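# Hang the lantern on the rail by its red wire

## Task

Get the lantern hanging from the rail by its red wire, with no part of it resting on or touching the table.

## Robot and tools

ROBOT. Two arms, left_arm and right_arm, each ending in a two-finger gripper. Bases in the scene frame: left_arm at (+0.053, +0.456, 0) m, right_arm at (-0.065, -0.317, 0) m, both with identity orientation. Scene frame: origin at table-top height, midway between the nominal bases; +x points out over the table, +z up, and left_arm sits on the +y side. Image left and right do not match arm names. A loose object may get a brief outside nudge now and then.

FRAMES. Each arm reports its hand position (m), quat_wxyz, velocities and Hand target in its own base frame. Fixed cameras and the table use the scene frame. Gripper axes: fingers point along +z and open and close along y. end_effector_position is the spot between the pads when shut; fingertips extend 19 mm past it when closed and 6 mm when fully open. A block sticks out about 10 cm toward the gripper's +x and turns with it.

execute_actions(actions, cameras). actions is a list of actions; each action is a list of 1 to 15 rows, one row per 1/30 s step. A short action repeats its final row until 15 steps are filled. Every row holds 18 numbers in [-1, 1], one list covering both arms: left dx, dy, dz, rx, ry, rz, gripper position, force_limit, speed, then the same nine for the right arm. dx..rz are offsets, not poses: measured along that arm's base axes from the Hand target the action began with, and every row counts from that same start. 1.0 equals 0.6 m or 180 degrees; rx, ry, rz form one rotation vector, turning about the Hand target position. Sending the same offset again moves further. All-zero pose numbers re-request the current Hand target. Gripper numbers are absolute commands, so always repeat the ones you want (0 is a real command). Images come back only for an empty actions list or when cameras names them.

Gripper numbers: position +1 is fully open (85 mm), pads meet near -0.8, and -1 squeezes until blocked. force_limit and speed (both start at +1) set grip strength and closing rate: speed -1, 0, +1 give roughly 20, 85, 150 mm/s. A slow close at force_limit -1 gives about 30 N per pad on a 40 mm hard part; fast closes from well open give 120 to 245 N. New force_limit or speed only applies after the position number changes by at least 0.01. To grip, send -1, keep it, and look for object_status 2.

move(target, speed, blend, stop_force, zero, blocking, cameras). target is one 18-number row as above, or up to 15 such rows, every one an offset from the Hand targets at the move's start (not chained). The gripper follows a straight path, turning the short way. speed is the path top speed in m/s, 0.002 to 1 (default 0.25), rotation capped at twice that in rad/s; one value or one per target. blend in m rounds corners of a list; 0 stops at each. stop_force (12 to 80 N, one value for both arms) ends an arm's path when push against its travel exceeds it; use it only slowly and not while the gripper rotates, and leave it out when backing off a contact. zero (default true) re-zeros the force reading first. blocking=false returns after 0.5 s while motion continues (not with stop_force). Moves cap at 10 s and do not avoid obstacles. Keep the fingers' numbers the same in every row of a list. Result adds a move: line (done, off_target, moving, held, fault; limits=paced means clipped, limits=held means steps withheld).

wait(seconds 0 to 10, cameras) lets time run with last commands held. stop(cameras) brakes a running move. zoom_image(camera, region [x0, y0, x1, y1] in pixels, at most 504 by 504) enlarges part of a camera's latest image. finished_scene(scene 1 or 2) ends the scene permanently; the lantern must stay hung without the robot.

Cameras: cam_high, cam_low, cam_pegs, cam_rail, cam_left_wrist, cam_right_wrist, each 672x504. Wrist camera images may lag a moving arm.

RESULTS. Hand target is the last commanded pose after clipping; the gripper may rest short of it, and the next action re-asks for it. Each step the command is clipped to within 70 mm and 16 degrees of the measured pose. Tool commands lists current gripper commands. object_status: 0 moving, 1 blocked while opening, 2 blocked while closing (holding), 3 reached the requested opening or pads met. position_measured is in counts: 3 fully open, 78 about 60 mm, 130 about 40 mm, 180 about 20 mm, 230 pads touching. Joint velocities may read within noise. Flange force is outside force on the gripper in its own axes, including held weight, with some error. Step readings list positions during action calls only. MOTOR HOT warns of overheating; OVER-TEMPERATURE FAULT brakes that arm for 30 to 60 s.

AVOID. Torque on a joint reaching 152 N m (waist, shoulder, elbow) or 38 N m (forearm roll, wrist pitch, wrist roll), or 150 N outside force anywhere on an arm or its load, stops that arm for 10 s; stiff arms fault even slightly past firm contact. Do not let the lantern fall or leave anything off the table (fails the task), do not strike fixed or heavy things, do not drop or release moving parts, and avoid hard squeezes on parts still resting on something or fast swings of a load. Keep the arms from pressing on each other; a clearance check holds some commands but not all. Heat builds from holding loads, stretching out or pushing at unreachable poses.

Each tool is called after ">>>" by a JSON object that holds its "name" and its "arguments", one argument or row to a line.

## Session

>>> {"name": "execute_actions", "arguments": {
  "actions": []
}}

Scene clock: 0.00 s.
left_arm: end_effector_position=(+0.1808, -0.0155, +0.2616) position_measured=3 object_status=3 end_effector_quat_wxyz=(-0.546, +0.495, +0.675, +0.027) | right_arm: end_effector_position=(+0.1778, +0.1595, +0.1213) position_measured=3 object_status=3 end_effector_quat_wxyz=(+0.047, +0.778, -0.625, +0.048)
Joint positions: left_arm=[-0.207 0.121 -0.204 -0.578 -2.269 -1.186] | right_arm=[1.372 -0.457 -0.758 0.042 -1.399 0.407]
Joint velocities: within noise
Flange force (N): no reading
Hand target: left_arm +0.1808, -0.0155, +0.2616; -0.546, +0.495, +0.675, +0.027 | right_arm +0.1778, +0.1595, +0.1213; +0.047, +0.778, -0.625, +0.048
Tool commands: left_gripper/position=+1.0 left_gripper/force_limit=+1.0 left_gripper/speed=+1.0 right_gripper/position=+1.0 right_gripper/force_limit=+1.0 right_gripper/speed=+1.0
camera_calibration:
cam_left_wrist: T_world_to_cam=[[0.702983, 0.505049, -0.50074, 0.0207383], [0.150013, -0.793527, -0.589755, 0.136214], [-0.695206, 0.33947, -0.6336, 0.426972], [0, 0, 0, 1]] pos_world=[0.261821, -0.0473289, 0.361247]
cam_right_wrist: T_world_to_cam=[[-0.978128, -0.208004, -0.000652999, 0.21767], [-0.202605, 0.95202, 0.229368, -0.128524], [-0.0470878, 0.224484, -0.97334, 0.213626], [0, 0, 0, 1]] pos_world=[0.196928, 0.119678, 0.237552]

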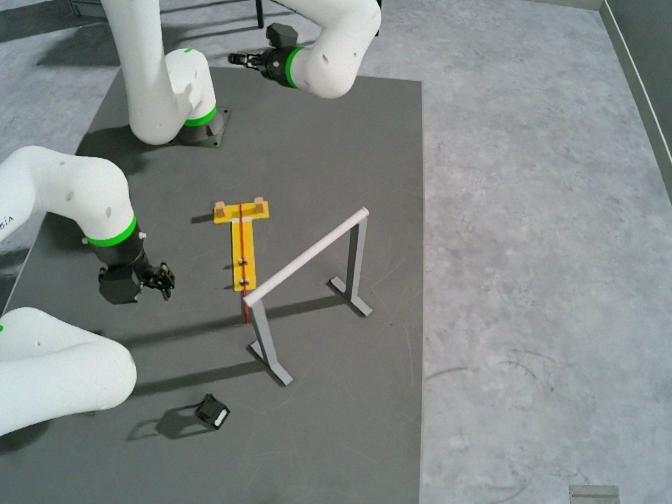

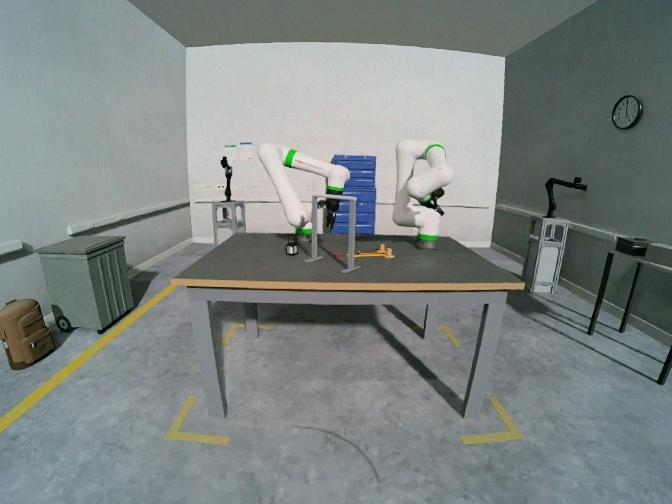

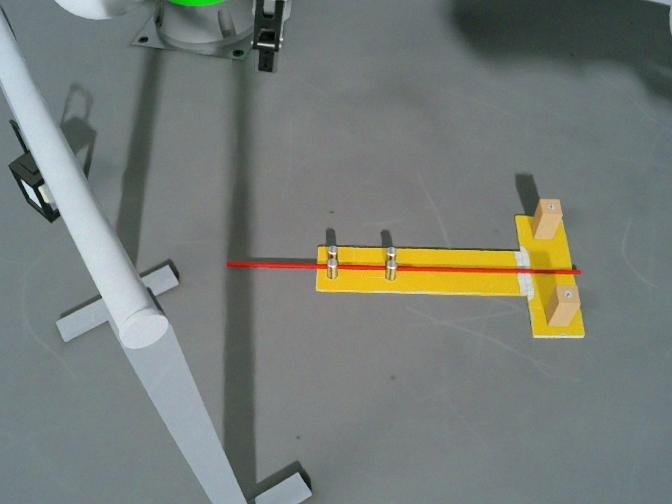

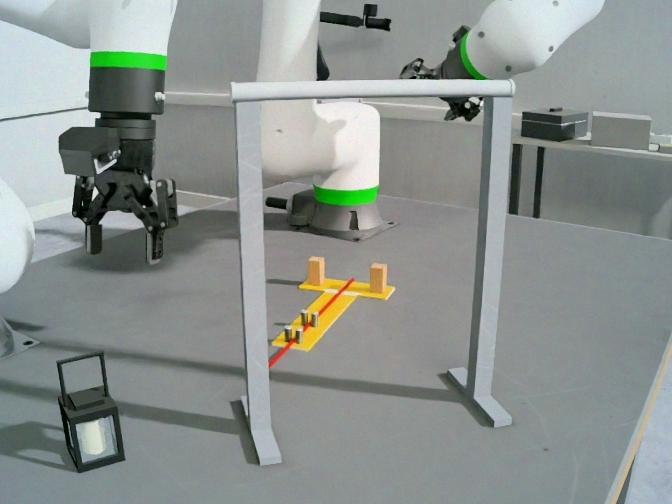

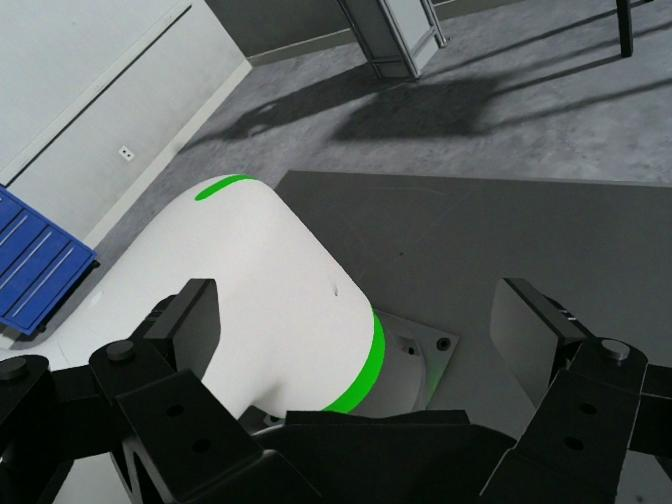

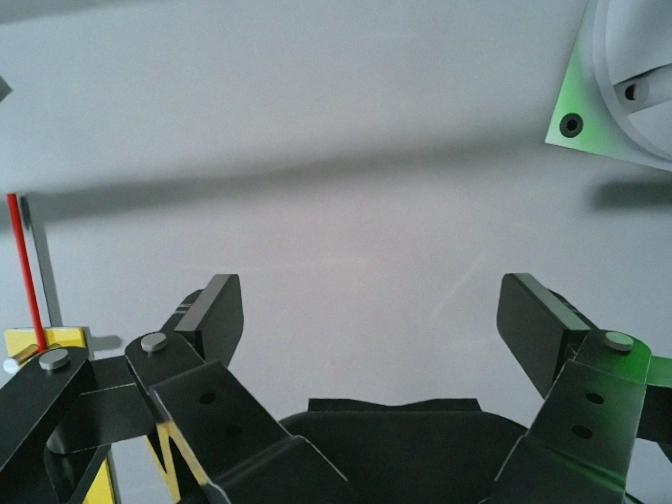

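>>> {"name": "move", "arguments": {
  "target": [
    [0.115,-0.31,0.1,-0.15,-0.17,-0.01,0.15,0.5,0,0.1,0.0,0.2,0.02,0,0,-0.4,-1,0],
    [-0.067,-0.471,-0.186,-0.2423,-0.2787,-0.019,0.15,0.5,0,0.307,0.0775,0.0645,0.0424,0.0055,0.0067,-0.4,-1,0]
  ],
  "speed": 0.2,
  "blend": 0.04,
  "cameras": ["cam_left_wrist","cam_right_wrist","cam_pegs"]
}}

Scene clock: 8.37 s.
left_arm: end_effector_position=(+0.1406, -0.2981, +0.1500) position_measured=110 object_status=3 end_effector_quat_wxyz=(+0.002, +0.618, +0.786, +0.000) | right_arm: end_effector_position=(+0.3620, +0.2060, +0.1600) position_measured=179 object_status=3 end_effector_quat_wxyz=(+0.000, +0.786, -0.618, +0.000)
Joint positions: left_arm=[-0.725 -0.276 -0.552 0 -1.292 -0.609] | right_arm=[0.835 -0.04 -0.328 0 -1.283 0.975]
Flange force (N): left_arm=[6.0 -3.3 0.6] | right_arm=[-6.2 -7.7 -1.6]
Hand target: left_arm +0.1406, -0.2981, +0.1500; +0.002, +0.618, +0.786, +0.000 | right_arm +0.3620, +0.2060, +0.1600; +0.000, +0.786, -0.618, +0.000
Off the commanded pose: left_arm 0.000 m, 0 deg | right_arm 0.000 m, 0 deg.
move: done
camera_calibration:
cam_left_wrist: T_world_to_cam=[[0.97151, 0.236848, 0.00847484, -0.0582601], [0.220888, -0.917845, 0.329802, -0.332759], [0.0858917, -0.318534, -0.944012, 0.164832], [0, 0, 0, 1]] pos_world=[0.115945, -0.239118, 0.265842]
cam_right_wrist: T_world_to_cam=[[-0.973669, -0.227608, -0.012804, 0.41193], [-0.217069, 0.908499, 0.357087, -0.150547], [-0.0696433, 0.350463, -0.933983, 0.225437], [0, 0, 0, 1]] pos_world=[0.384105, 0.151523, 0.269587]
Images, in order (width x height): cam_pegs 672x504, cam_left_wrist 672x504, cam_right_wrist 672x504.

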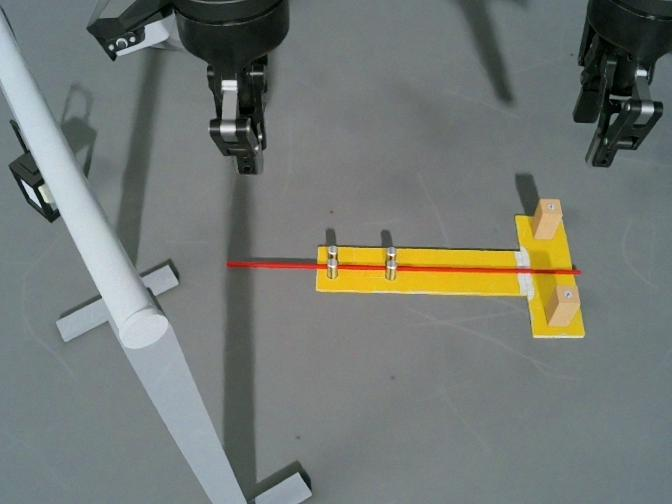

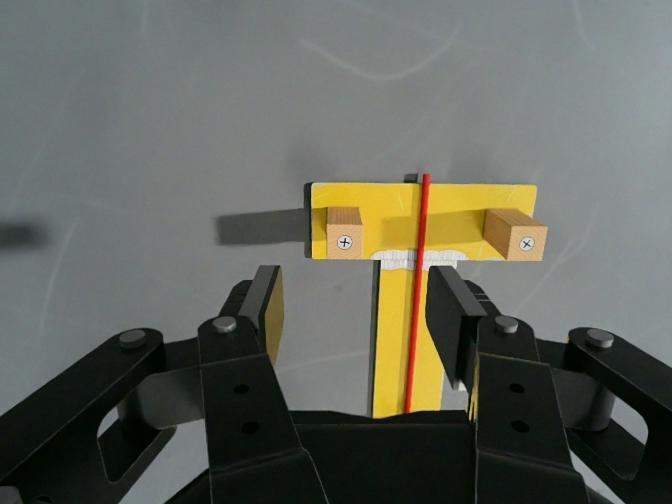

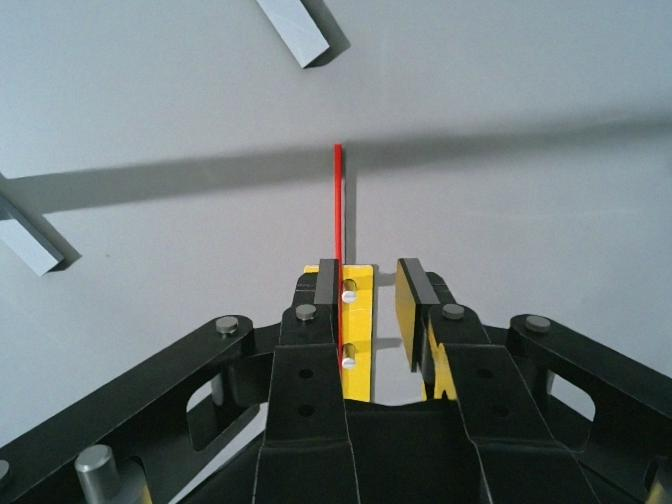

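>>> {"name": "move", "arguments": {
  "target": [
    [0.001,-0.0125,-0.12,0,0,0,0.15,0.5,0,0.0215,-0.0115,-0.1,0,0,0,-0.4,-1,0],
    [0.001,-0.0125,-0.2025,0,0,0,0.15,0.5,0,0.0215,-0.0115,-0.2295,0,0,0,-0.4,-1,0]
  ],
  "speed": [0.15,0.06],
  "blend": 0.005,
  "cameras": ["cam_left_wrist","cam_right_wrist"]
}}

>>> {"name": "move", "arguments": {
  "target": [0,0,0,0,0,0,-1,1,0,0,0,0,0,0,0,-0.4,-1,0],
  "cameras": ["cam_left_wrist"]
}}

Scene clock: 13.20 s.
left_arm: end_effector_position=(+0.1412, -0.3056, +0.0285) position_measured=110 object_status=3 end_effector_quat_wxyz=(+0.002, +0.618, +0.786, +0.000) | right_arm: end_effector_position=(+0.3749, +0.1991, +0.0223) position_measured=179 object_status=3 end_effector_quat_wxyz=(+0.000, +0.786, -0.618, +0.000)
Joint positions: left_arm=[-0.742 -0.095 -0.721 0 -0.94 -0.592] | right_arm=[0.799 0.144 -0.494 0 -0.934 1.011]
Flange force (N): left_arm=[5.5 -3.2 -2.4] | right_arm=[-5.9 -6.1 -0.3]
Hand target: left_arm +0.1412, -0.3056, +0.0285; +0.002, +0.618, +0.786, +0.000 | right_arm +0.3749, +0.1991, +0.0223; +0.000, +0.786, -0.618, +0.000
Off the commanded pose: left_arm 0.000 m, 0 deg | right_arm 0.000 m, 0 deg.
move: done
camera_calibration:
cam_left_wrist: T_world_to_cam=[[0.97151, 0.236848, 0.00847484, -0.056037], [0.220888, -0.917845, 0.329802, -0.299705], [0.0858917, -0.318534, -0.944012, 0.0476938], [0, 0, 0, 1]] pos_world=[0.116545, -0.246618, 0.144342]
cam_right_wrist: T_world_to_cam=[[-0.973671, -0.227599, -0.0128249, 0.421161], [-0.217062, 0.908467, 0.357172, -0.0923531], [-0.0696409, 0.350552, -0.933951, 0.10022], [0, 0, 0, 1]] pos_world=[0.397005, 0.144623, 0.131988]
Images, in order (width x height): cam_left_wrist 672x504, cam_right_wrist 672x504.

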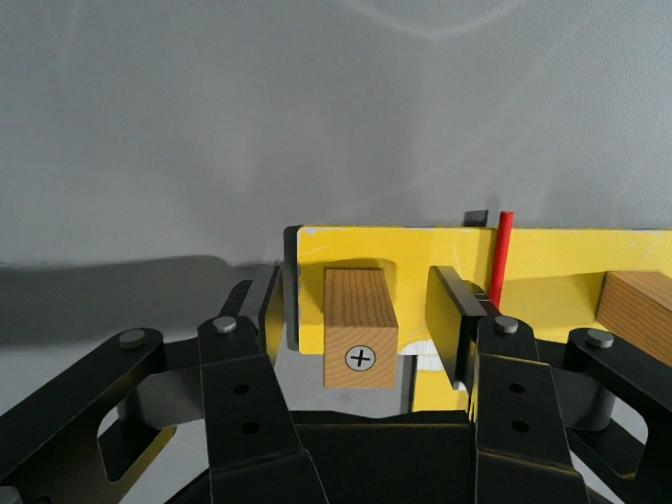

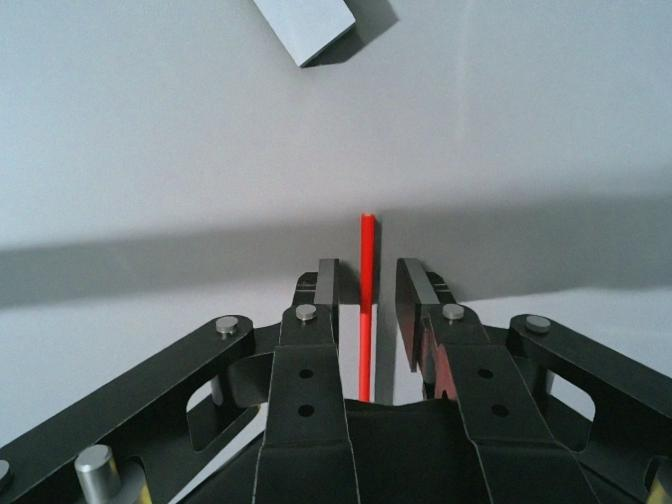

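Scene clock: 13.80 s.
left_arm: end_effector_position=(+0.1412, -0.3057, +0.0285) position_measured=183 object_status=2 end_effector_quat_wxyz=(+0.002, +0.618, +0.786, +0.000) | right_arm: end_effector_position=(+0.3749, +0.1991, +0.0223) position_measured=179 object_status=3 end_effector_quat_wxyz=(+0.000, +0.786, -0.618, +0.000)
Joint positions: left_arm=[-0.742 -0.094 -0.721 0 -0.94 -0.592] | right_arm=[0.799 0.144 -0.494 0 -0.934 1.011]
Flange force (N): left_arm=[20.7 -2.6 -41.8] | right_arm=[-6.4 -6.8 1.1]
Hand target: left_arm +0.1412, -0.3056, +0.0285; +0.002, +0.618, +0.786, +0.000 | right_arm +0.3749, +0.1991, +0.0223; +0.000, +0.786, -0.618, +0.000
Off the commanded pose: left_arm 0.000 m, 0 deg | right_arm 0.000 m, 0 deg.
move: done
camera_calibration:
cam_left_wrist: T_world_to_cam=[[0.97151, 0.236848, 0.00847484, -0.0559398], [0.220888, -0.917845, 0.329802, -0.299682], [0.0858917, -0.318534, -0.944012, 0.0477024], [0, 0, 0, 1]] pos_world=[0.116445, -0.246618, 0.144342]
Images, in order (width x height): cam_left_wrist 672x504.

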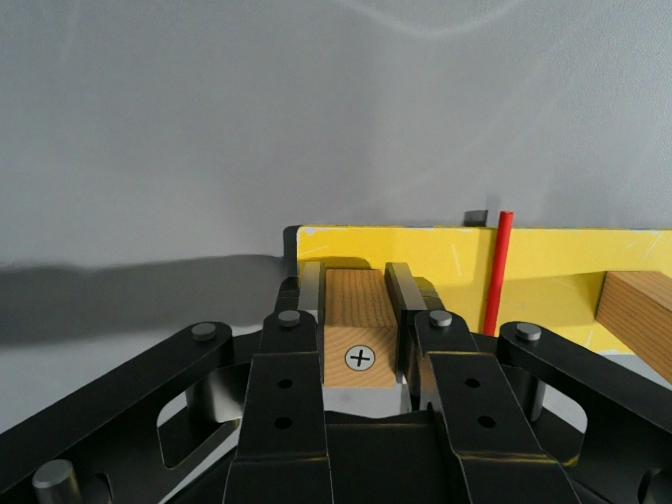

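>>> {"name": "move", "arguments": {
  "target": [
    [0,0,0,0,0,0,-1,1,0,-0.0638,-0.0025,0,0,0,-0.1667,-0.4,-1,0],
    [0,0,0,0,0,0,-1,1,0,-0.1178,0.0273,0,0,0,-0.3333,-0.4,-1,0]
  ],
  "speed": 0.1,
  "blend": 0.01
}}

>>> {"name": "move", "arguments": {
  "target": [
    [0,0,0,0,0,0,-1,1,0,-0.024,0.0523,0.001,0,0,-0.1667,-0.4,-1,0],
    [0,0,0,0,0,0,-1,1,0,-0.0252,0.1053,0.001,0,0,-0.3333,-0.4,-1,0]
  ],
  "speed": 0.1,
  "blend": 0.01,
  "cameras": ["all"]
}}

Scene clock: 22.77 s.
left_arm: end_effector_position=(+0.1412, -0.3056, +0.0285) position_measured=183 object_status=2 end_effector_quat_wxyz=(+0.002, +0.618, +0.786, +0.000) | right_arm: end_effector_position=(+0.3042, +0.2155, +0.0223) position_measured=179 object_status=3 end_effector_quat_wxyz=(+0.000, -0.372, +0.928, +0.000)
Joint positions: left_arm=[-0.742 -0.094 -0.721 0 -0.94 -0.592] | right_arm=[0.972 0.018 -0.632 -0.001 -0.921 -0.208]
Flange force (N): left_arm=[19.7 -2.5 -41.4] | right_arm=[-11.4 0.4 0.8]
Hand target: left_arm +0.1412, -0.3056, +0.0285; +0.002, +0.618, +0.786, +0.000 | right_arm +0.3042, +0.2155, +0.0223; +0.000, -0.372, +0.928, +0.000
Off the commanded pose: left_arm 0.000 m, 0 deg | right_arm 0.000 m, 0 deg.
move: done

Scene clock: 28.50 s.
left_arm: end_effector_position=(+0.1412, -0.3056, +0.0285) position_measured=183 object_status=2 end_effector_quat_wxyz=(+0.002, +0.618, +0.786, +0.000) | right_arm: end_effector_position=(+0.2891, +0.2786, +0.0229) position_measured=179 object_status=3 end_effector_quat_wxyz=(+0.000, +0.142, +0.990, +0.000)
Joint positions: left_arm=[-0.742 -0.094 -0.721 0 -0.94 -0.592] | right_arm=[1.096 0.088 -0.556 0 -0.926 -1.381]
Flange force (N): left_arm=[11.7 -5.5 -34.2] | right_arm=[-4.0 7.0 0.9]
Hand target: left_arm +0.1412, -0.3056, +0.0285; +0.002, +0.618, +0.786, +0.000 | right_arm +0.2891, +0.2786, +0.0229; +0.000, +0.142, +0.990, +0.000
Off the commanded pose: left_arm 0.000 m, 0 deg | right_arm 0.000 m, 0 deg.
move: done
camera_calibration:
cam_left_wrist: T_world_to_cam=[[0.97151, 0.236848, 0.00847484, -0.0560361], [0.220888, -0.917845, 0.329802, -0.299672], [0.0858917, -0.318534, -0.944012, 0.0475994], [0, 0, 0, 1]] pos_world=[0.116545, -0.246618, 0.144242]
cam_right_wrist: T_world_to_cam=[[0.289419, 0.957116, -0.0128673, -0.339543], [0.895419, -0.265962, 0.357056, -0.17782], [0.338322, -0.11486, -0.933994, 0.078549], [0, 0, 0, 1]] pos_world=[0.230919, 0.286711, 0.132487]

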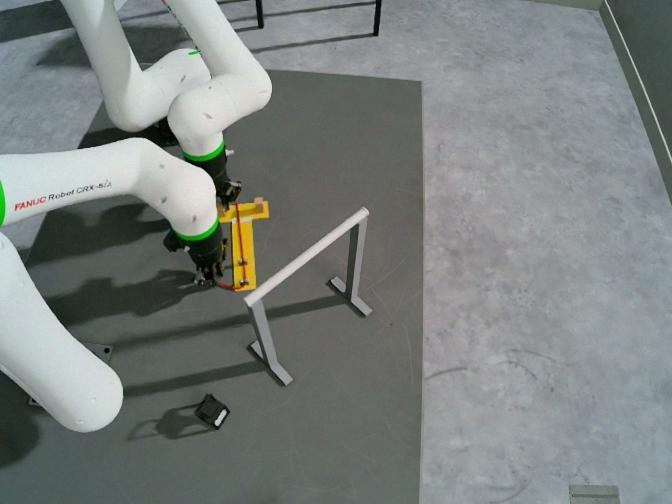

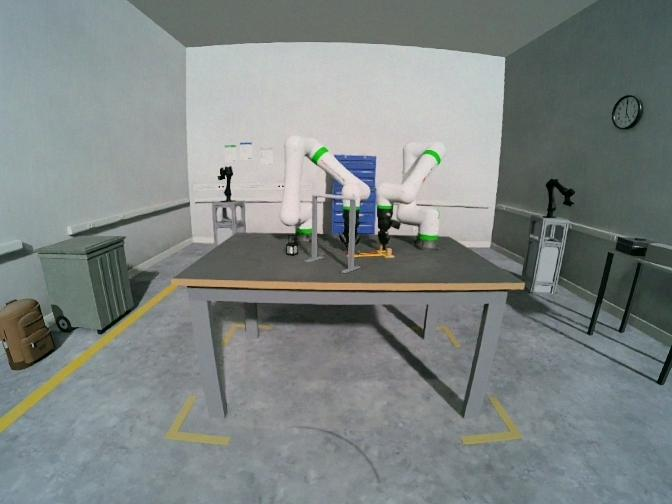

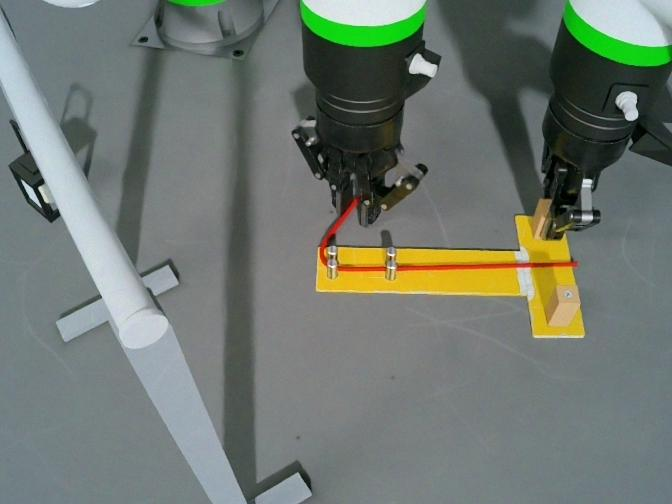

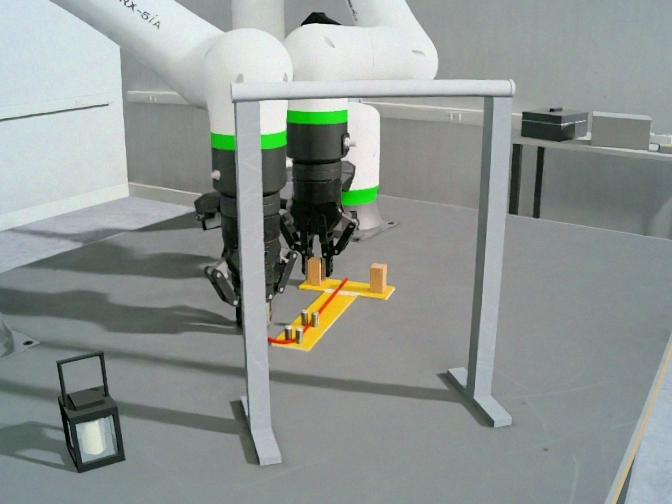

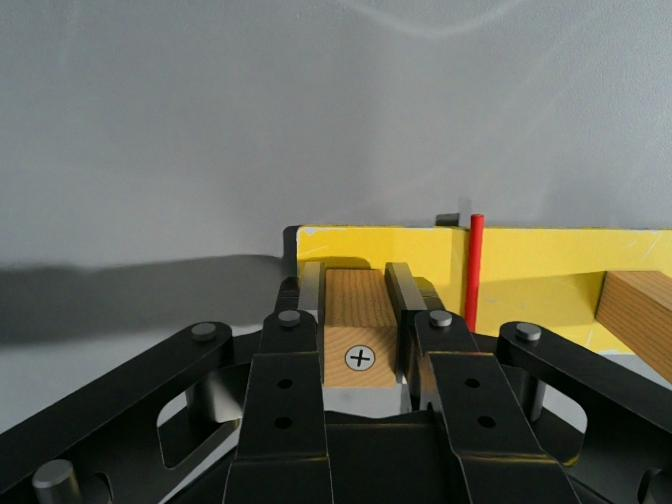

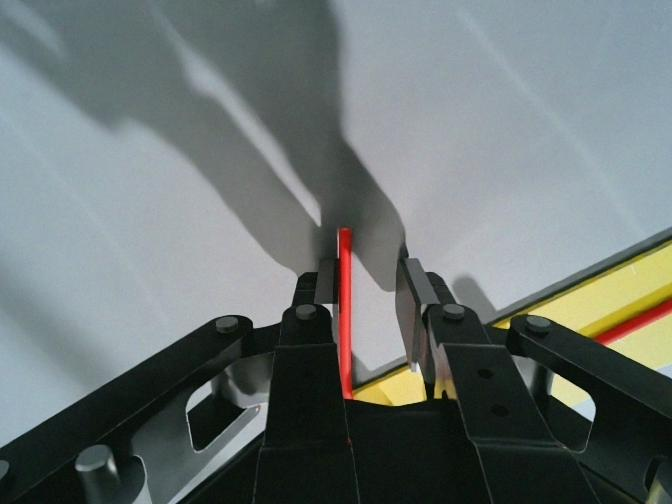

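>>> {"name": "move", "arguments": {
  "target": [0,0,0,0,0,0,-1,1,0,0.0193,0.0397,0,0,0,-0.139,-0.55,-1,0],
  "speed": 0.1,
  "cameras": ["cam_pegs","cam_right_wrist","cam_rail","cam_high"]
}}

>>> {"name": "zoom_image", "arguments": {
  "camera": "cam_pegs",
  "region": [280, 170, 480, 320]
}}

>>> {"name": "zoom_image", "arguments": {
  "camera": "cam_high",
  "region": [180, 380, 250, 440]
}}

>>> {"name": "zoom_image", "arguments": {
  "camera": "cam_rail",
  "region": [30, 340, 150, 480]
}}

Scene clock: 31.90 s.
left_arm: end_effector_position=(+0.1412, -0.3056, +0.0285) position_measured=183 object_status=2 end_effector_quat_wxyz=(+0.002, +0.618, +0.786, +0.000) | right_arm: end_effector_position=(+0.3007, +0.3025, +0.0229) position_measured=199 object_status=3 end_effector_quat_wxyz=(+0.000, +0.353, +0.936, +0.000)
Joint positions: left_arm=[-0.742 -0.094 -0.721 0 -0.94 -0.592] | right_arm=[1.098 0.147 -0.489 0 -0.934 -1.819]
Flange force (N): left_arm=[7.2 -3.9 -30.3] | right_arm=[0.7 5.8 1.3]
Hand target: left_arm +0.1412, -0.3056, +0.0285; +0.002, +0.618, +0.786, +0.000 | right_arm +0.3007, +0.3025, +0.0229; +0.000, +0.353, +0.936, +0.000
Off the commanded pose: left_arm 0.000 m, 0 deg | right_arm 0.000 m, 0 deg.
move: done
camera_calibration:
cam_right_wrist: T_world_to_cam=[[0.667047, 0.744906, -0.0128054, -0.415068], [0.698881, -0.619693, 0.357135, -0.0157687], [0.258097, -0.247175, -0.933965, 0.141516], [0, 0, 0, 1]] pos_world=[0.251366, 0.334394, 0.132487]
Images, in order (width x height): cam_high 672x504, cam_pegs 672x504, cam_rail 672x504, cam_right_wrist 672x504.

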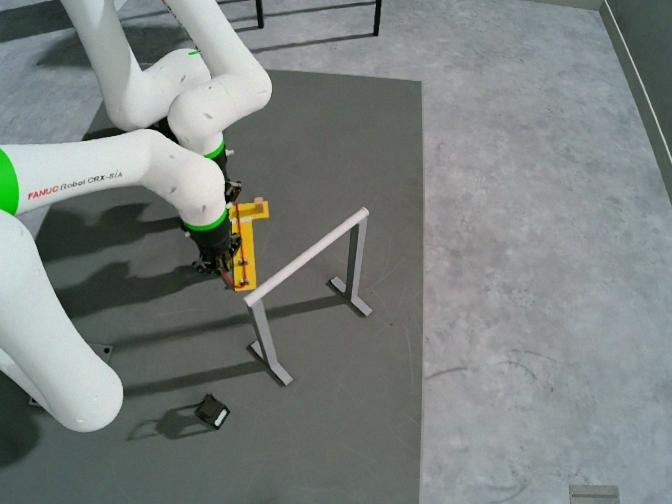

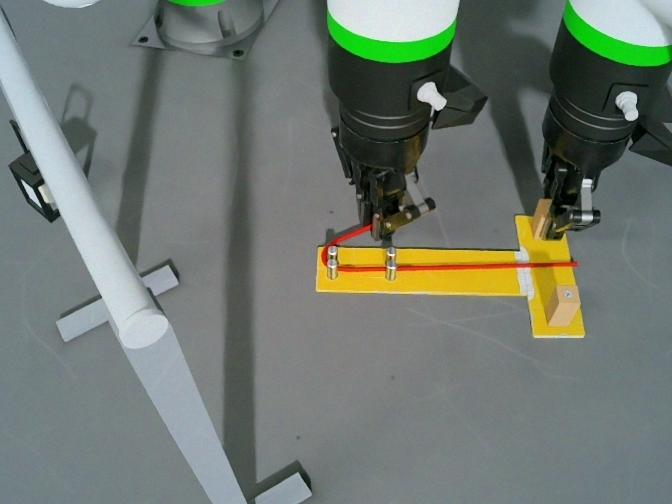

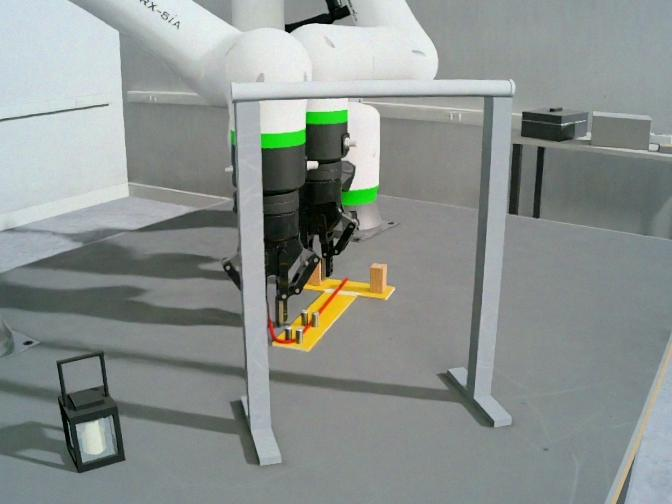

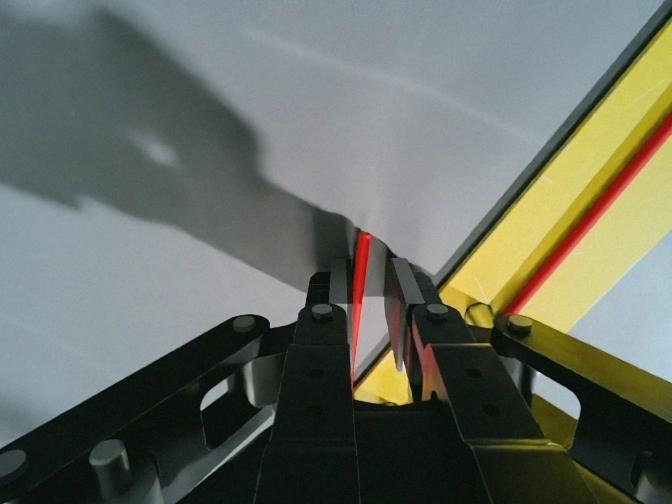

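Scaled by 2.520 from the camera's 672x504 image, which has a finer 960x720 frame.

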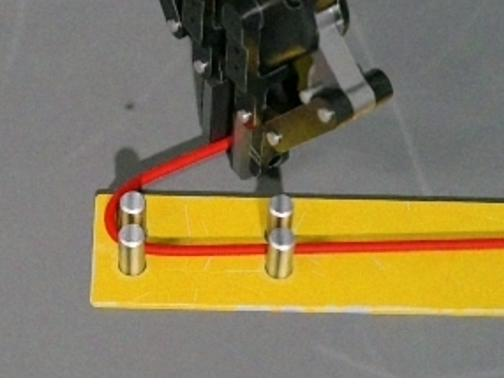

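Scaled by 7.200 from the camera's 672x504 image, which has a finer 960x720 frame.

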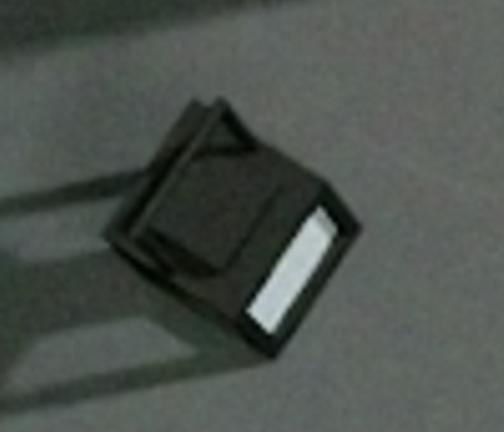

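Scaled by 3.600 from the camera's 672x504 image, which has a finer 960x720 frame.

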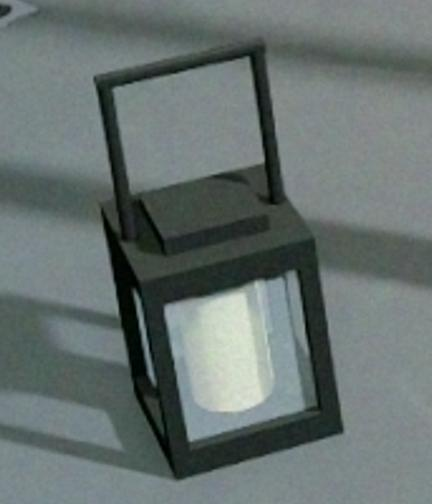

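>>> {"name": "move", "arguments": {
  "target": [
    [0,0,0,0,0,0,-1,1,0,0.0026,0.002,0,0,0,0,-0.55,-1,0],
    [0,0,0,0,0,0,-1,1,0,0.0026,0.002,0.2,0,0,0,-0.55,-1,0]
  ],
  "speed": 0.1
}}

>>> {"name": "move", "arguments": {
  "target": [
    [0,0,0,0,0,0,-1,1,0,0,-0.1,0.02,0,0,0.4,-0.55,-1,0],
    [0,0,0,0,0,0,-1,1,0,0,-0.25,0.04,0,0,0.8055,-0.4,-1,0]
  ],
  "blend": 0.02,
  "speed": 0.5,
  "cameras": ["cam_pegs","cam_right_wrist"]
}}

>>> {"name": "zoom_image", "arguments": {
  "camera": "cam_pegs",
  "region": [280, 170, 600, 350]
}}

Scene clock: 36.07 s.
left_arm: end_effector_position=(+0.1412, -0.3056, +0.0285) position_measured=183 object_status=2 end_effector_quat_wxyz=(+0.002, +0.618, +0.786, +0.000) | right_arm: end_effector_position=(+0.3023, +0.3036, +0.1428) position_measured=199 object_status=3 end_effector_quat_wxyz=(+0.000, +0.353, +0.936, +0.000)
Joint positions: left_arm=[-0.742 -0.094 -0.721 0 -0.94 -0.592] | right_arm=[1.096 0.003 -0.328 0 -1.239 -1.817]
Flange force (N): left_arm=[7.4 -3.9 -30.8] | right_arm=[3.6 8.5 -1.4]
Hand target: left_arm +0.1412, -0.3056, +0.0285; +0.002, +0.618, +0.786, +0.000 | right_arm +0.3023, +0.3037, +0.1429; +0.000, +0.353, +0.936, +0.000
Off the commanded pose: left_arm 0.000 m, 0 deg | right_arm 0.000 m, 0 deg.
move: done

Scene clock: 39.90 s.
left_arm: end_effector_position=(+0.1412, -0.3056, +0.0285) position_measured=183 object_status=2 end_effector_quat_wxyz=(+0.002, +0.618, +0.786, +0.000) | right_arm: end_effector_position=(+0.3023, +0.1537, +0.1669) position_measured=179 object_status=0 end_effector_quat_wxyz=(+0.000, +0.786, -0.618, +0.000)
Joint positions: left_arm=[-0.742 -0.094 -0.721 0 -0.94 -0.592] | right_arm=[0.864 -0.257 -0.497 0 -1.331 0.946]
Flange force (N): left_arm=[6.3 -3.9 -30.2] | right_arm=[-7.2 -5.8 -3.0]
Hand target: left_arm +0.1412, -0.3056, +0.0285; +0.002, +0.618, +0.786, +0.000 | right_arm +0.3023, +0.1537, +0.1669; +0.000, +0.786, -0.618, +0.000
Off the commanded pose: left_arm 0.000 m, 0 deg | right_arm 0.000 m, 0 deg.
move: done
camera_calibration:
cam_right_wrist: T_world_to_cam=[[-0.973718, -0.227397, -0.0128276, 0.341892], [-0.216882, 0.908551, 0.357069, -0.118538], [-0.0695418, 0.350466, -0.93399, 0.246015], [0, 0, 0, 1]] pos_world=[0.324305, 0.0992231, 0.276487]
Images, in order (width x height): cam_pegs 672x504, cam_right_wrist 672x504.

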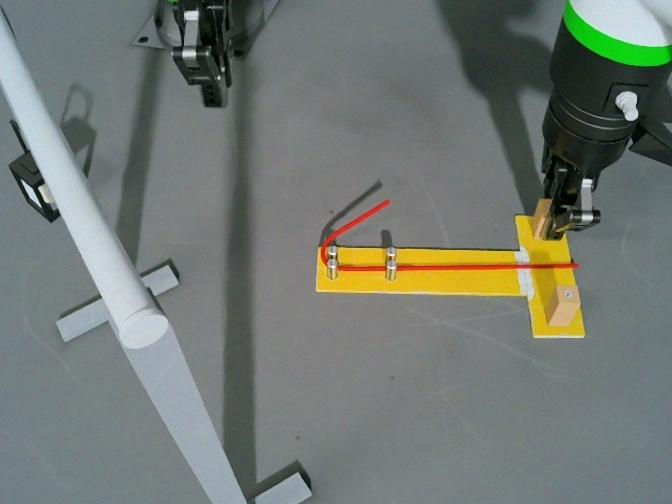

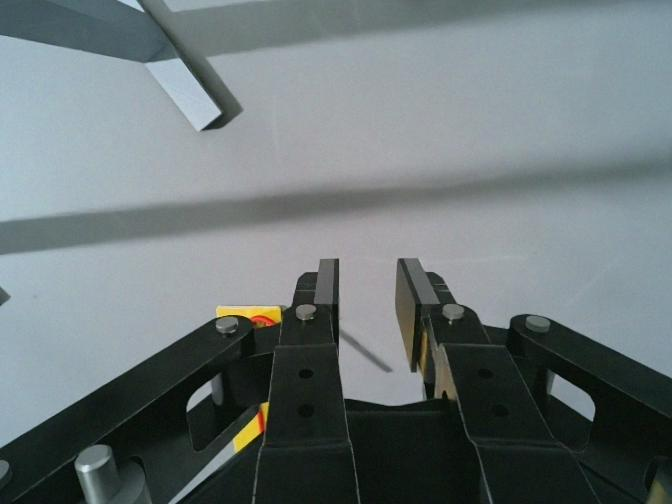

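Scaled by 1.575 from the camera's 672x504 image, which has a finer 960x720 frame.

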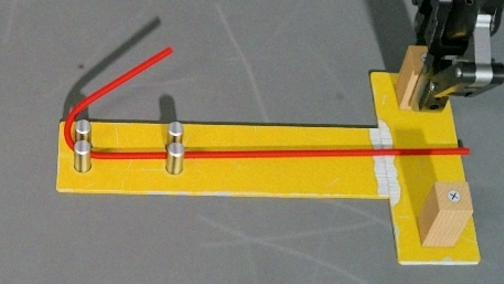

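>>> {"name": "move", "arguments": {
  "target": [
    [0,0,0,0,0,0,0.15,1,0,0,0,0,0,0,0,-0.4,-1,0],
    [0,0,0.12,0,0,0,0.15,1,0,0,0,0,0,0,0,-0.4,-1,0],
    [0,0,0.12,-0.1667,0,0,0.15,1,0,0,0,0,0,0,0,-0.4,-1,0],
    [0,0,0.0125,-0.1667,0,0,0.15,1,0,0,0,0,0,0,0,-0.4,-1,0]
  ],
  "speed": [0.1,0.15,0.25,0.1]
}}

>>> {"name": "move", "arguments": {
  "target": [0,0,0,0,0,0,-1,1,0,0,0,0,0,0,0,-0.4,-1,0],
  "cameras": ["cam_pegs","cam_left_wrist"]
}}

Scene clock: 44.93 s.
left_arm: end_effector_position=(+0.1418, -0.3062, +0.0368) position_measured=110 object_status=3 end_effector_quat_wxyz=(+0.131, +0.605, +0.762, -0.189) | right_arm: end_effector_position=(+0.3023, +0.1537, +0.1669) position_measured=179 object_status=3 end_effector_quat_wxyz=(+0.000, +0.786, -0.618, +0.000)
Joint positions: left_arm=[-0.364 -0.405 -1.187 0.668 -0.762 -1.463] | right_arm=[0.864 -0.257 -0.497 0 -1.331 0.946]
Flange force (N): left_arm=no reading | right_arm=[-6.5 -5.8 -2.7]
Hand target: left_arm +0.1412, -0.3056, +0.0360; +0.162, +0.597, +0.759, -0.204 | right_arm +0.3023, +0.1537, +0.1669; +0.000, +0.786, -0.618, +0.000
Off the commanded pose: left_arm 0.001 m, 4 deg | right_arm 0.000 m, 0 deg.
joint sent to its limit (left arm) — joint 3 (elbow), lower limit, where the elbow is as bent as it goes. The joint targets are off in orientation, not in position.
move: off_target (left_arm)

Scene clock: 45.53 s.
left_arm: end_effector_position=(+0.1418, -0.3062, +0.0368) position_measured=178 object_status=0 end_effector_quat_wxyz=(+0.131, +0.605, +0.762, -0.189) | right_arm: end_effector_position=(+0.3023, +0.1537, +0.1669) position_measured=179 object_status=3 end_effector_quat_wxyz=(+0.000, +0.786, -0.618, +0.000)
Joint positions: left_arm=[-0.364 -0.405 -1.187 0.669 -0.762 -1.463] | right_arm=[0.864 -0.257 -0.497 0 -1.331 0.946]
Flange force (N): left_arm=no reading | right_arm=[-6.5 -5.2 -2.7]
Hand target: left_arm +0.1412, -0.3056, +0.0360; +0.162, +0.597, +0.759, -0.204 | right_arm +0.3023, +0.1537, +0.1669; +0.000, +0.786, -0.618, +0.000
Off the commanded pose: left_arm 0.001 m, 4 deg | right_arm 0.000 m, 0 deg.
joint sent to its limit (left arm) — joint 3 (elbow), lower limit, where the elbow is as bent as it goes. The joint targets are off in orientation, not in position.
move: off_target (left_arm)
camera_calibration:
cam_left_wrist: T_world_to_cam=[[0.971502, 0.20158, -0.124695, -0.0624274], [0.23032, -0.678519, 0.697542, -0.24468], [0.0560025, -0.706384, -0.70561, -0.068071], [0, 0, 0, 1]] pos_world=[0.120815, -0.20152, 0.114859]
Images, in order (width x height): cam_pegs 672x504, cam_left_wrist 672x504.

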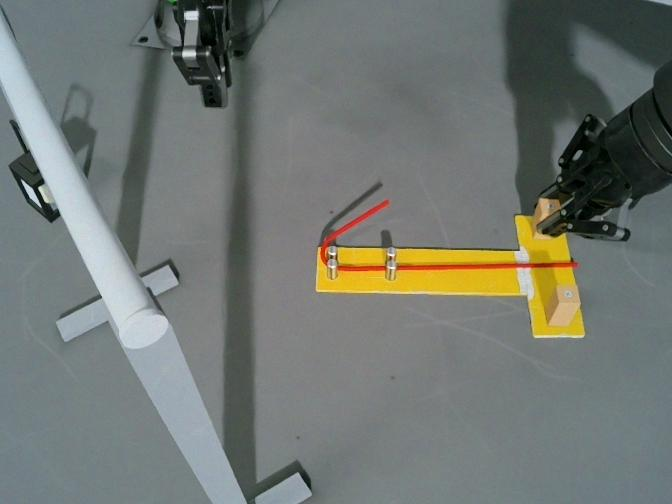

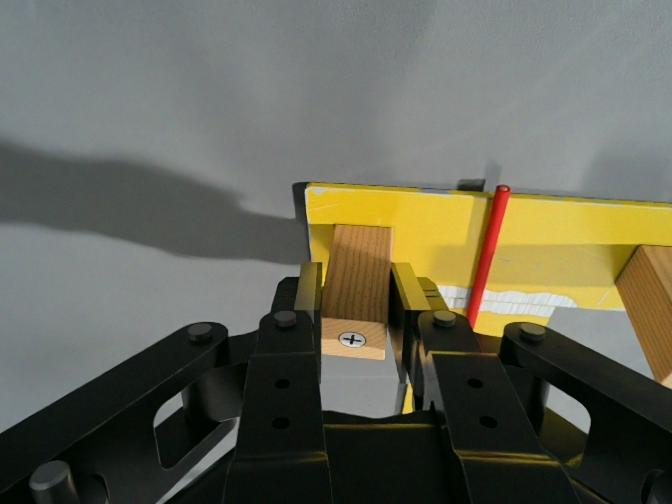

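>>> {"name": "move", "arguments": {
  "target": [
    [0,0,0,0,0,0,-1,1,0,0,0,0,0.1111,0,0,-0.4,-1,0],
    [0,0,0,0,0,0,-1,1,0,0.0387,0.409,-0.078,0.1111,0,0,-0.4,-1,0]
  ],
  "blend": 0.02,
  "cameras": ["cam_right_wrist","cam_pegs"]
}}

Scene clock: 48.57 s.
left_arm: end_effector_position=(+0.1418, -0.3062, +0.0368) position_measured=178 object_status=2 end_effector_quat_wxyz=(+0.131, +0.605, +0.762, -0.189) | right_arm: end_effector_position=(+0.3255, +0.3990, +0.1201) position_measured=179 object_status=3 end_effector_quat_wxyz=(-0.136, +0.774, -0.609, -0.107)
Joint positions: left_arm=[-0.364 -0.405 -1.187 0.668 -0.762 -1.463] | right_arm=[1.025 0.067 -0.297 -0.226 -0.918 0.896]
Flange force (N): left_arm=no reading | right_arm=[-8.0 -6.5 2.3]
Hand target: left_arm +0.1412, -0.3056, +0.0360; +0.162, +0.597, +0.759, -0.204 | right_arm +0.3255, +0.3991, +0.1201; -0.136, +0.774, -0.609, -0.107
Off the commanded pose: left_arm 0.001 m, 4 deg | right_arm 0.000 m, 0 deg.
joint sent to its limit (left arm) — joint 3 (elbow), lower limit, where the elbow is as bent as it goes. The joint targets are off in orientation, not in position.
move: off_target (left_arm)
camera_calibration:
cam_right_wrist: T_world_to_cam=[[-0.973722, -0.209274, -0.0898366, 0.421692], [-0.216865, 0.731583, 0.64634, -0.283834], [-0.0695392, 0.648838, -0.757743, -0.0223083], [0, 0, 0, 1]] pos_world=[0.347506, 0.310372, 0.204433]
Images, in order (width x height): cam_pegs 672x504, cam_right_wrist 672x504.

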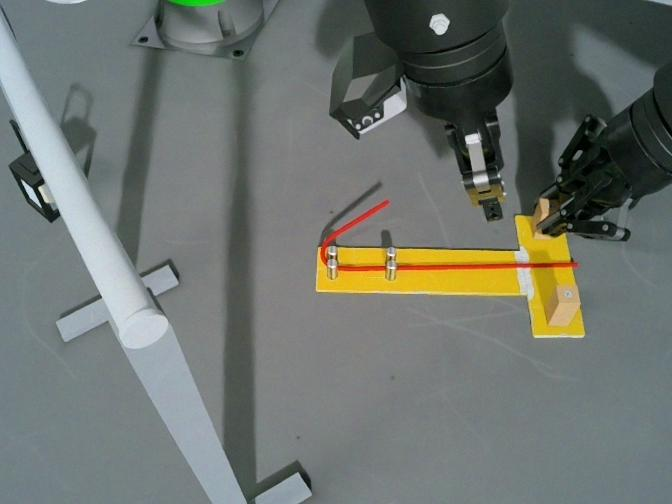

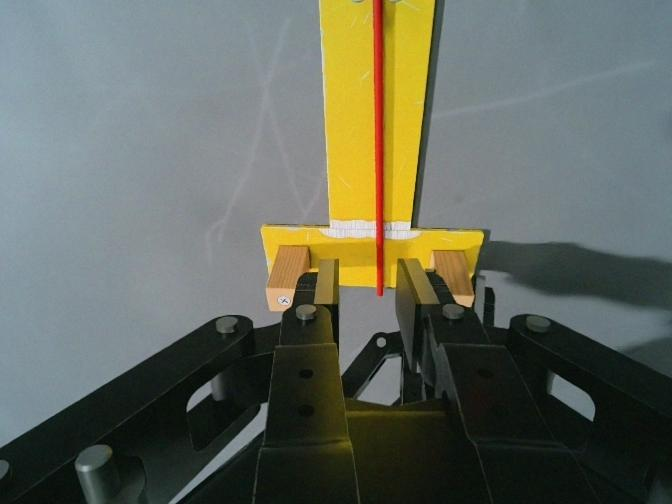

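>>> {"name": "move", "arguments": {
  "target": [0,0,0,0,0,0,-1,1,0,-0.0025,0,-0.147,0,0,0,-0.4,-1,0],
  "speed": 0.12
}}

>>> {"name": "move", "arguments": {
  "target": [0,0,0,0,0,0,-1,1,0,0,0,-0.02,0,0,0,-0.4,-1,0],
  "speed": 0.01,
  "stop_force": 12,
  "cameras": ["cam_right_wrist","cam_pegs"]
}}

Scene clock: 50.67 s.
left_arm: end_effector_position=(+0.1418, -0.3062, +0.0368) position_measured=178 object_status=2 end_effector_quat_wxyz=(+0.131, +0.605, +0.762, -0.189) | right_arm: end_effector_position=(+0.3240, +0.3991, +0.0320) position_measured=179 object_status=3 end_effector_quat_wxyz=(-0.136, +0.774, -0.609, -0.107)
Joint positions: left_arm=[-0.364 -0.405 -1.187 0.668 -0.762 -1.463] | right_arm=[1.025 0.186 -0.386 -0.275 -0.717 0.967]
Flange force (N): left_arm=no reading | right_arm=[-6.5 -5.9 3.6]
Hand target: left_arm +0.1412, -0.3056, +0.0360; +0.162, +0.597, +0.759, -0.204 | right_arm +0.3240, +0.3991, +0.0319; -0.136, +0.774, -0.609, -0.107
Off the commanded pose: left_arm 0.001 m, 4 deg | right_arm 0.000 m, 0 deg.
joint sent to its limit (left arm) — joint 3 (elbow), lower limit, where the elbow is as bent as it goes. The joint targets are off in orientation, not in position.
move: off_target (left_arm)

Scene clock: 51.90 s.
left_arm: end_effector_position=(+0.1418, -0.3062, +0.0368) position_measured=178 object_status=2 end_effector_quat_wxyz=(+0.131, +0.605, +0.762, -0.189) | right_arm: end_effector_position=(+0.3240, +0.3991, +0.0260) position_measured=179 object_status=3 end_effector_quat_wxyz=(-0.136, +0.774, -0.609, -0.107)
Joint positions: left_arm=[-0.364 -0.405 -1.187 0.668 -0.762 -1.463] | right_arm=[1.024 0.196 -0.39 -0.279 -0.703 0.973]
Flange force (N): left_arm=no reading | right_arm=[-10.4 -1.6 -23.1]
Hand target: left_arm +0.1412, -0.3056, +0.0360; +0.162, +0.597, +0.759, -0.204 | right_arm +0.3240, +0.3991, +0.0260; -0.136, +0.774, -0.609, -0.107 (not the last commanded pose)
Off the commanded pose: left_arm 0.001 m, 4 deg | right_arm 0.006 m, 0 deg.
joint sent to its limit (left arm) — joint 3 (elbow), lower limit, where the elbow is as bent as it goes. The joint targets are off in orientation, not in position.
move: contact (right_arm), off_target (left_arm)
camera_calibration:
cam_right_wrist: T_world_to_cam=[[-0.973706, -0.209273, -0.0900037, 0.411909], [-0.216965, 0.731485, 0.646418, -0.223334], [-0.0694415, 0.648949, -0.757656, -0.0938519], [0, 0, 0, 1]] pos_world=[0.346106, 0.310472, 0.110333]
Images, in order (width x height): cam_pegs 672x504, cam_right_wrist 672x504.

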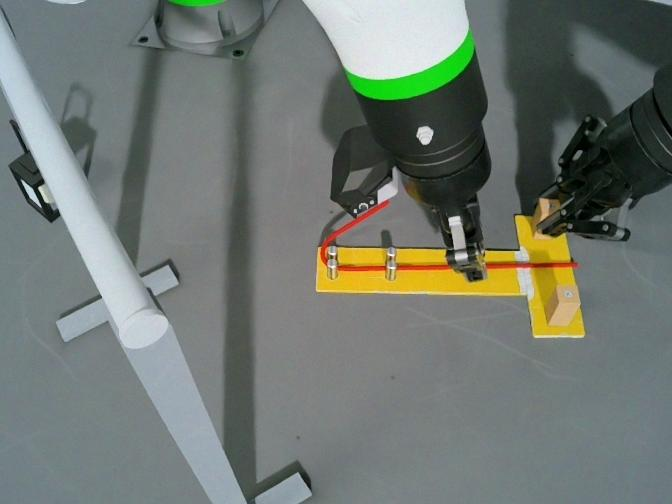

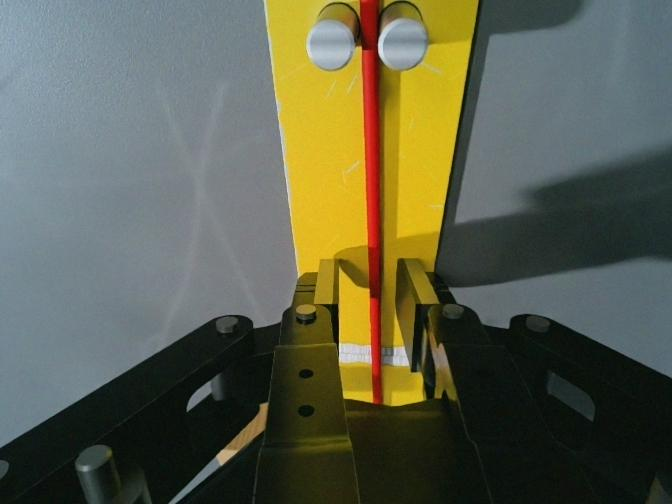

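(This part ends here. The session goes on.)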